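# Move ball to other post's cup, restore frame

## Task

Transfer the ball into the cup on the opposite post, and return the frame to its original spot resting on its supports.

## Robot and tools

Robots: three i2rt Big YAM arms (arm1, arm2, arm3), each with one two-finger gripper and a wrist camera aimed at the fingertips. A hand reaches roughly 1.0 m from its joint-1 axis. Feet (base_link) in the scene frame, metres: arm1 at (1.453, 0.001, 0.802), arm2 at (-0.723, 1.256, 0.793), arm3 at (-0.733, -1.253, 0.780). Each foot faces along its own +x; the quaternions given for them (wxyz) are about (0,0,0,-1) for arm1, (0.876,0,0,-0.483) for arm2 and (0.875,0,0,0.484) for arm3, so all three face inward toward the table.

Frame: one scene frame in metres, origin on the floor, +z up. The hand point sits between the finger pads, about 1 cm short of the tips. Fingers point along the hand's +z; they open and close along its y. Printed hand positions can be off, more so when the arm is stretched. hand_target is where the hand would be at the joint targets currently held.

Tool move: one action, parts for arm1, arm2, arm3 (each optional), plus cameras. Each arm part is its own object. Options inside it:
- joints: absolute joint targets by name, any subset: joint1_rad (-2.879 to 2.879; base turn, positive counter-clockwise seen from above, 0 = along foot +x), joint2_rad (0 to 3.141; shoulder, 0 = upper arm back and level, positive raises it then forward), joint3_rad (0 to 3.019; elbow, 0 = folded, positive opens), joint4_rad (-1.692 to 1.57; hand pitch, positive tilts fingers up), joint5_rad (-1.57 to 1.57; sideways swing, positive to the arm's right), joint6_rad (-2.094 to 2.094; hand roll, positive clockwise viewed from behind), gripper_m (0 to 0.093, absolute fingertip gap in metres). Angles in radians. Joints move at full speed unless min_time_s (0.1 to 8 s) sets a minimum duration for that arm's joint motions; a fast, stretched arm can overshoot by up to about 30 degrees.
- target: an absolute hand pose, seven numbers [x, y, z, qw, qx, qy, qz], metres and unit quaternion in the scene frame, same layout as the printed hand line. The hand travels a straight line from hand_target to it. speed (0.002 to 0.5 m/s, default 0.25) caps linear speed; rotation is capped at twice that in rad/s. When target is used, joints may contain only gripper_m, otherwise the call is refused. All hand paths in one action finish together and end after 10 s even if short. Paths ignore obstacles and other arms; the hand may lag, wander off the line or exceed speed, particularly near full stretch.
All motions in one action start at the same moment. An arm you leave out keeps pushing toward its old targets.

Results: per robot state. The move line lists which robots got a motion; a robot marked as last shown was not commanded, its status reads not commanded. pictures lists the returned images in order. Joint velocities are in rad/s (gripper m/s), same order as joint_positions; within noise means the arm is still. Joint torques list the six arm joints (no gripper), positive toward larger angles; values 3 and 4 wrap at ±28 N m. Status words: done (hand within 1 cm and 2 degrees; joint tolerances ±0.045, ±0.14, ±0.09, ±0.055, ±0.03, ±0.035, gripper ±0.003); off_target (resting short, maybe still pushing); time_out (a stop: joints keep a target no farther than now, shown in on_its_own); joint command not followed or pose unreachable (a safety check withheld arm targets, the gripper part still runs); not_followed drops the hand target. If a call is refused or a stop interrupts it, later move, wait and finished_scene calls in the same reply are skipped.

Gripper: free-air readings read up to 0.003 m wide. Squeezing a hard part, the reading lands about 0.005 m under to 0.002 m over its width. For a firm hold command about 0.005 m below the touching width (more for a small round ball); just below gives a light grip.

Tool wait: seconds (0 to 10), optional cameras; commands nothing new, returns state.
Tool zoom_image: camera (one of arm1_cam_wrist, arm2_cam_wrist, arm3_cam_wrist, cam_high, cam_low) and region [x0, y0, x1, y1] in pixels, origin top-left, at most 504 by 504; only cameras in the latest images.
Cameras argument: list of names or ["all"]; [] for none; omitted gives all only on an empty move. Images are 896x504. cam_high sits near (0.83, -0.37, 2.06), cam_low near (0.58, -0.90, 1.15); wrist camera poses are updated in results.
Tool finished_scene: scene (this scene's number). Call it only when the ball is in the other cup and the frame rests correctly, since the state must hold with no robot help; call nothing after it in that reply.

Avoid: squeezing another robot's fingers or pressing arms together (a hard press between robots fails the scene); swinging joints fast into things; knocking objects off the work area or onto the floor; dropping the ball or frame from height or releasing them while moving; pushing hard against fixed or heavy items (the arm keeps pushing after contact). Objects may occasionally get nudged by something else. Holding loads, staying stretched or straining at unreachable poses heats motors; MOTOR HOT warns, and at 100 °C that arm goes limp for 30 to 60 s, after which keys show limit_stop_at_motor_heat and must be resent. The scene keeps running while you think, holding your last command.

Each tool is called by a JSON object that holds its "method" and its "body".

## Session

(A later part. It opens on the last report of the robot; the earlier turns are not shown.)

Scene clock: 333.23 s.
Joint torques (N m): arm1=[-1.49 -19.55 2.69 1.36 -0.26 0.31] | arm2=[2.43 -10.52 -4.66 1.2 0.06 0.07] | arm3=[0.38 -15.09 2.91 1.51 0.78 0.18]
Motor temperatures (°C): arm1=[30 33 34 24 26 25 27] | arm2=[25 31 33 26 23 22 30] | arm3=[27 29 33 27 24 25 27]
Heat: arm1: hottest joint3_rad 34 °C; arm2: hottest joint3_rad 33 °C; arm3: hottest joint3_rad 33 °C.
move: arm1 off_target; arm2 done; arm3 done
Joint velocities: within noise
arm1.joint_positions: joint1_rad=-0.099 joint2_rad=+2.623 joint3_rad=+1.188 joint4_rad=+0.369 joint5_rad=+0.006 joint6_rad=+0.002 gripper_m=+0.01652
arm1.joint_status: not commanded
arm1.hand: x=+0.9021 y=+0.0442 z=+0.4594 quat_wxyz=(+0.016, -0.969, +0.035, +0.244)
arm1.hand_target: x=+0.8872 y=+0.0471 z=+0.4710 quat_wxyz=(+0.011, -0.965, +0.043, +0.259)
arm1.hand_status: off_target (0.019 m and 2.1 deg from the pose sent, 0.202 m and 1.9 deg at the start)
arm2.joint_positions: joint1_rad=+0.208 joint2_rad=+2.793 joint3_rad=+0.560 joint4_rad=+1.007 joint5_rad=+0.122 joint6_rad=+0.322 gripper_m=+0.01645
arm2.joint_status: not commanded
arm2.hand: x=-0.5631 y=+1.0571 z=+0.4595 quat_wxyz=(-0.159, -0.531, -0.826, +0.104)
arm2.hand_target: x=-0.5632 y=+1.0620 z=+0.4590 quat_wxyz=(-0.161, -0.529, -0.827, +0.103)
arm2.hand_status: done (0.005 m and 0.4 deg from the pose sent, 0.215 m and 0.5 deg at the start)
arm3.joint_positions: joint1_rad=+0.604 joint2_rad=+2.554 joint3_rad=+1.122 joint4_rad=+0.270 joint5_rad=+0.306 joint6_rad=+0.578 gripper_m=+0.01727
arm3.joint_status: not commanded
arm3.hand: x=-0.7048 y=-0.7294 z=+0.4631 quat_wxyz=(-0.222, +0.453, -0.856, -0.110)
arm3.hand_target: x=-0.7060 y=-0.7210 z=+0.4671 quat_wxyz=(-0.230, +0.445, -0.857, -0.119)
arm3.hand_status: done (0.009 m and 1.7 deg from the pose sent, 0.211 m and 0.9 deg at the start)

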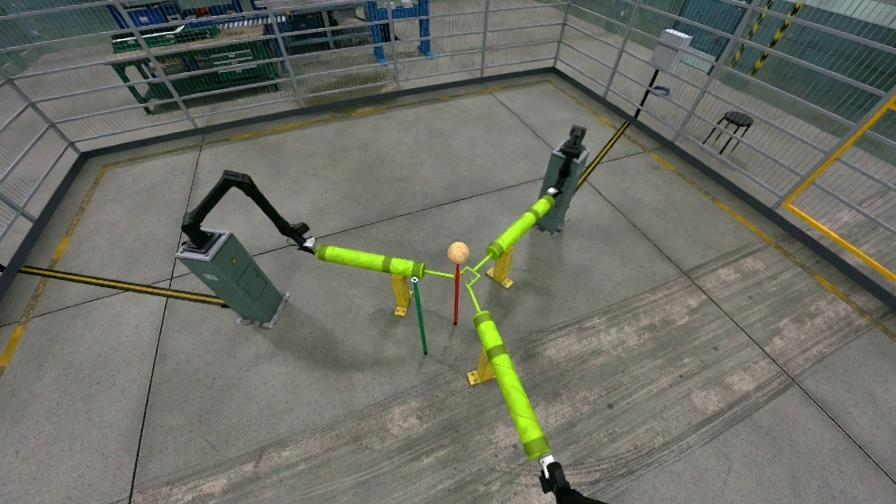

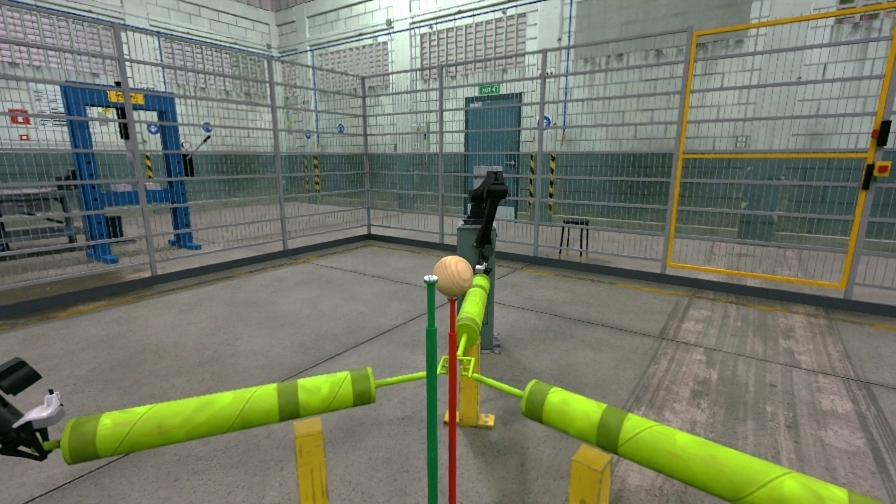

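{"method": "move", "body": {"arm1": {"target":[0.887,0.045,0.423,-0.0115,0.965,-0.043,-0.259],"speed":0.05}, "arm2": {"target":[-0.561,1.062,0.412,0.161,0.529,0.827,-0.103],"speed":0.05}, "arm3": {"target":[-0.706,-0.720,0.420,-0.230,0.445,-0.857,-0.119],"speed":0.05}, "cameras": ["cam_high","cam_low"]}}

{"method": "zoom_image", "body": {"camera": "cam_low", "region": [250, 360, 650, 504]}}

Scene clock: 340.30 s.
Joint torques (N m): arm1=[-1.03 -18.61 2.61 1.59 -0.17 0.35] | arm2=[2.2 -10.17 -4.15 1.1 0 0.06] | arm3=[0.38 -14.74 2.95 1.59 0.77 0.17]
Motor temperatures (°C): arm1=[30 34 34 24 26 25 27] | arm2=[25 31 33 26 23 22 30] | arm3=[27 30 32 27 24 25 27]
Heat: arm1: hottest joint2_rad 34 °C; arm2: hottest joint3_rad 33 °C; arm3: hottest joint3_rad 32 °C.
move: arm1 off_target; arm2 done; arm3 done
Joint velocities: within noise
arm1.joint_positions: joint1_rad=-0.099 joint2_rad=+2.739 joint3_rad=+1.274 joint4_rad=+0.399 joint5_rad=+0.006 joint6_rad=+0.003 gripper_m=+0.01652
arm1.joint_status: not commanded
arm1.hand: x=+0.9014 y=+0.0447 z=+0.4152 quat_wxyz=(+0.016, -0.969, +0.035, +0.244)
arm1.hand_target: x=+0.8873 y=+0.0451 z=+0.4232 quat_wxyz=(+0.012, -0.965, +0.043, +0.259)
arm1.hand_status: off_target (0.016 m and 2.0 deg from the pose sent, 0.039 m and 2.1 deg at the start)
arm2.joint_positions: joint1_rad=+0.220 joint2_rad=+2.918 joint3_rad=+0.669 joint4_rad=+1.022 joint5_rad=+0.127 joint6_rad=+0.333 gripper_m=+0.01645
arm2.joint_status: not commanded
arm2.hand: x=-0.5611 y=+1.0576 z=+0.4155 quat_wxyz=(-0.159, -0.531, -0.826, +0.104)
arm2.hand_target: x=-0.5611 y=+1.0620 z=+0.4121 quat_wxyz=(-0.161, -0.529, -0.827, +0.103)
arm2.hand_status: done (0.006 m and 0.4 deg from the pose sent, 0.048 m and 0.4 deg at the start)
arm3.joint_positions: joint1_rad=+0.605 joint2_rad=+2.670 joint3_rad=+1.201 joint4_rad=+0.309 joint5_rad=+0.306 joint6_rad=+0.579 gripper_m=+0.01727
arm3.joint_status: not commanded
arm3.hand: x=-0.7052 y=-0.7279 z=+0.4196 quat_wxyz=(-0.223, +0.453, -0.856, -0.111)
arm3.hand_target: x=-0.7061 y=-0.7201 z=+0.4201 quat_wxyz=(-0.230, +0.445, -0.857, -0.119)
arm3.hand_status: done (0.008 m and 1.6 deg from the pose sent, 0.044 m and 1.7 deg at the start)

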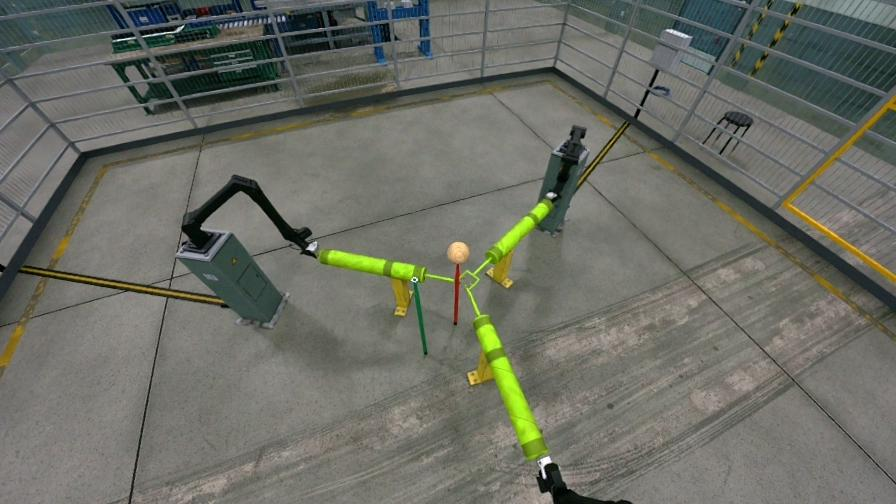

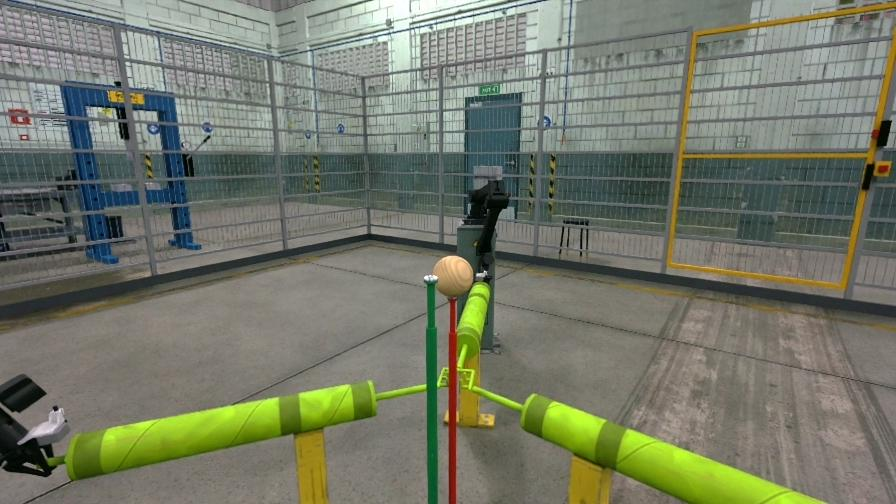

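Scaled by 1.260 from the camera's image (finer frame: 1280x720).

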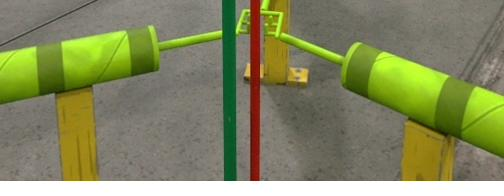

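{"method": "move", "body": {"arm1": {"target":[0.887,0.043,0.417,-0.0115,0.965,-0.043,-0.259],"speed":0.05}, "arm2": {"target":[-0.559,1.062,0.408,0.161,0.529,0.827,-0.103],"speed":0.05}, "arm3": {"target":[-0.707,-0.720,0.416,-0.230,0.445,-0.857,-0.119],"speed":0.05}}}

{"method": "move", "body": {"arm1": {"joints":{"gripper_m":0.08}}, "arm2": {"joints":{"gripper_m":0.08}}, "arm3": {"joints":{"gripper_m":0.08}}}}

{"method": "move", "body": {"arm1": {"target":[0.91,0.043,0.56,-0.0115,0.965,-0.043,-0.259],"speed":0.15}, "arm2": {"target":[-0.565,1.07,0.56,0.161,0.529,0.827,-0.103],"speed":0.15}, "arm3": {"target":[-0.715,-0.732,0.56,-0.230,0.445,-0.857,-0.119],"speed":0.15}, "cameras": ["cam_high","cam_low"]}}

Scene clock: 349.23 s.
Joint torques (N m): arm1=[-0.62 -17.9 3.18 1.61 -0.1 0.38] | arm2=[2.32 -9.64 -3.34 0.88 -0.11 0.07] | arm3=[0.56 -14.04 3.54 1.65 0.8 0.17]
Motor temperatures (°C): arm1=[30 35 33 24 26 25 27] | arm2=[25 31 32 26 23 21 30] | arm3=[27 31 31 27 24 25 27]
Heat: arm1: hottest joint2_rad 35 °C; arm2: hottest joint3_rad 32 °C; arm3: hottest joint2_rad 31 °C.
move: arm1 off_target; arm2 done; arm3 done
Joint velocities: within noise
arm1.joint_positions: joint1_rad=-0.099 joint2_rad=+2.745 joint3_rad=+1.277 joint4_rad=+0.403 joint5_rad=+0.006 joint6_rad=+0.003 gripper_m=+0.01652
arm1.joint_status: not commanded
arm1.hand: x=+0.9014 y=+0.0447 z=+0.4132 quat_wxyz=(+0.016, -0.969, +0.035, +0.245)
arm1.hand_target: x=+0.8874 y=+0.0431 z=+0.4173 quat_wxyz=(+0.011, -0.965, +0.043, +0.259)
arm1.hand_status: off_target (0.015 m and 2.0 deg from the pose sent, 0.015 m and 2.0 deg at the start)
arm2.joint_positions: joint1_rad=+0.226 joint2_rad=+2.918 joint3_rad=+0.669 joint4_rad=+1.024 joint5_rad=+0.132 joint6_rad=+0.339 gripper_m=+0.01645
arm2.joint_status: not commanded
arm2.hand: x=-0.5603 y=+1.0578 z=+0.4158 quat_wxyz=(-0.159, -0.531, -0.825, +0.106)
arm2.hand_target: x=-0.5591 y=+1.0620 z=+0.4083 quat_wxyz=(-0.161, -0.529, -0.827, +0.103)
arm2.hand_status: done (0.009 m and 0.5 deg from the pose sent, 0.009 m and 0.4 deg at the start)
arm3.joint_positions: joint1_rad=+0.605 joint2_rad=+2.670 joint3_rad=+1.201 joint4_rad=+0.309 joint5_rad=+0.306 joint6_rad=+0.580 gripper_m=+0.01727
arm3.joint_status: not commanded
arm3.hand: x=-0.7052 y=-0.7279 z=+0.4196 quat_wxyz=(-0.223, +0.452, -0.856, -0.111)
arm3.hand_target: x=-0.7070 y=-0.7202 z=+0.4163 quat_wxyz=(-0.230, +0.445, -0.857, -0.119)
arm3.hand_status: done (0.009 m and 1.5 deg from the pose sent, 0.009 m and 1.6 deg at the start)
pictures: none

Scene clock: 349.93 s.
Joint torques (N m): arm1=[-0.67 -17.9 3.18 1.62 -0.06 0.35] | arm2=[1.96 -9.82 -3.71 0.9 -0.05 0.06] | arm3=[0.5 -14.1 3.15 1.66 0.44 0.12]
Motor temperatures (°C): arm1=[30 35 33 24 26 25 27] | arm2=[25 31 32 26 23 21 30] | arm3=[27 31 31 27 24 25 27]
Heat: arm1: hottest joint2_rad 35 °C; arm2: hottest joint3_rad 32 °C; arm3: hottest joint2_rad 31 °C.
move: arm1 done; arm2 done; arm3 done
Joint velocities: within noise
arm1.joint_positions: joint1_rad=-0.099 joint2_rad=+2.745 joint3_rad=+1.277 joint4_rad=+0.403 joint5_rad=+0.005 joint6_rad=+0.006 gripper_m=+0.07990
arm1.joint_status: all done
arm1.hand: x=+0.9014 y=+0.0445 z=+0.4132 quat_wxyz=(+0.015, -0.969, +0.037, +0.245)
arm1.hand_target: x=+0.8874 y=+0.0431 z=+0.4173 quat_wxyz=(+0.011, -0.965, +0.043, +0.259)
arm1.hand_status: not commanded
arm2.joint_positions: joint1_rad=+0.230 joint2_rad=+2.919 joint3_rad=+0.675 joint4_rad=+1.024 joint5_rad=+0.131 joint6_rad=+0.339 gripper_m=+0.07992
arm2.joint_status: all done
arm2.hand: x=-0.5576 y=+1.0566 z=+0.4146 quat_wxyz=(-0.162, -0.530, -0.826, +0.106)
arm2.hand_target: x=-0.5593 y=+1.0620 z=+0.4082 quat_wxyz=(-0.161, -0.529, -0.827, +0.103)
arm2.hand_status: not commanded
arm3.joint_positions: joint1_rad=+0.605 joint2_rad=+2.671 joint3_rad=+1.207 joint4_rad=+0.309 joint5_rad=+0.314 joint6_rad=+0.584 gripper_m=+0.07994
arm3.joint_status: all done
arm3.hand: x=-0.7042 y=-0.7249 z=+0.4205 quat_wxyz=(-0.227, +0.449, -0.857, -0.112)
arm3.hand_target: x=-0.7071 y=-0.7204 z=+0.4161 quat_wxyz=(-0.230, +0.445, -0.857, -0.119)
arm3.hand_status: not commanded
pictures: none

Scene clock: 351.70 s.
Joint torques (N m): arm1=[-1.26 -17.61 2.17 1.07 -0.11 0.29] | arm2=[2.02 -11.58 -5.23 0.2 -0.01 0.09] | arm3=[0.79 -15.21 3.02 0.73 0.45 0.12]
Motor temperatures (°C): arm1=[30 35 33 24 26 25 27] | arm2=[25 31 32 26 23 21 30] | arm3=[27 31 31 27 24 25 27]
Heat: arm1: hottest joint2_rad 35 °C; arm2: hottest joint3_rad 32 °C; arm3: hottest joint2_rad 31 °C.
move: arm1 done; arm2 off_target; arm3 done
Joint velocities: within noise
arm1.joint_positions: joint1_rad=-0.099 joint2_rad=+2.368 joint3_rad=+1.007 joint4_rad=+0.323 joint5_rad=+0.003 joint6_rad=+0.008 gripper_m=+0.07990
arm1.joint_status: not commanded
arm1.hand: x=+0.9115 y=+0.0421 z=+0.5549 quat_wxyz=(+0.014, -0.965, +0.037, +0.257)
arm1.hand_target: x=+0.9101 y=+0.0431 z=+0.5598 quat_wxyz=(+0.011, -0.965, +0.043, +0.259)
arm1.hand_status: done (0.005 m and 0.8 deg from the pose sent, 0.147 m and 1.9 deg at the start)
arm2.joint_positions: joint1_rad=+0.231 joint2_rad=+2.459 joint3_rad=+0.351 joint4_rad=+0.909 joint5_rad=+0.131 joint6_rad=+0.339 gripper_m=+0.07992
arm2.joint_status: not commanded
arm2.hand: x=-0.5583 y=+1.0593 z=+0.5557 quat_wxyz=(-0.172, -0.528, -0.824, +0.107)
arm2.hand_target: x=-0.5651 y=+1.0697 z=+0.5598 quat_wxyz=(-0.161, -0.529, -0.827, +0.103)
arm2.hand_status: off_target (0.013 m and 1.4 deg from the pose sent, 0.146 m and 0.3 deg at the start)
arm3.joint_positions: joint1_rad=+0.622 joint2_rad=+2.310 joint3_rad=+0.984 joint4_rad=+0.176 joint5_rad=+0.323 joint6_rad=+0.604 gripper_m=+0.07994
arm3.joint_status: not commanded
arm3.hand: x=-0.7106 y=-0.7343 z=+0.5534 quat_wxyz=(-0.229, +0.446, -0.857, -0.116)
arm3.hand_target: x=-0.7150 y=-0.7320 z=+0.5599 quat_wxyz=(-0.230, +0.445, -0.857, -0.119)
arm3.hand_status: done (0.008 m and 0.4 deg from the pose sent, 0.140 m and 1.0 deg at the start)

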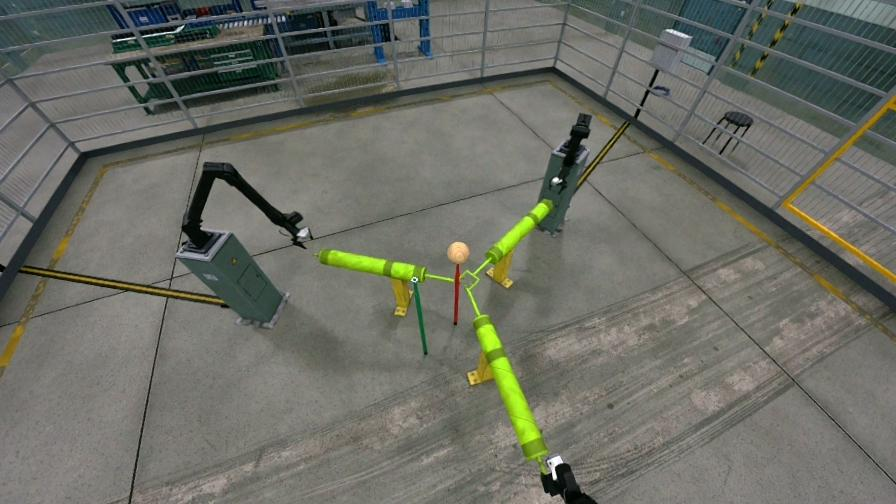

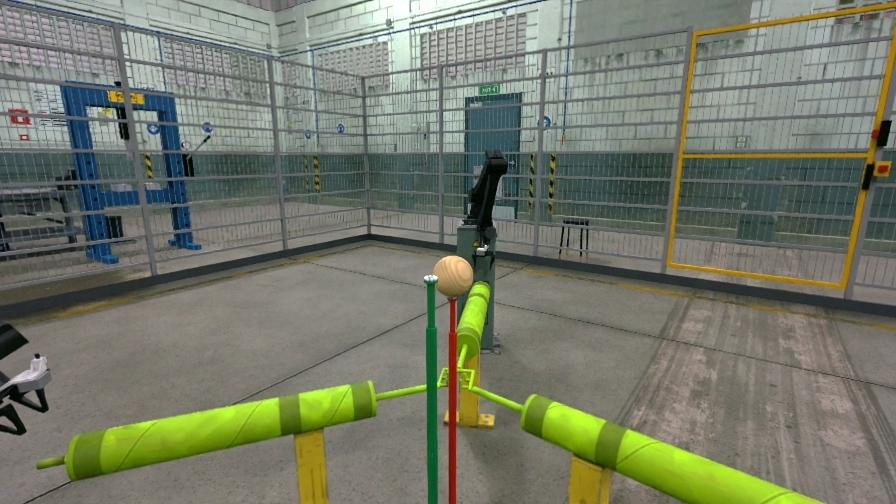

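{"method": "finished_scene", "body": {"scene": 2}}

The scene is finished: the task was done.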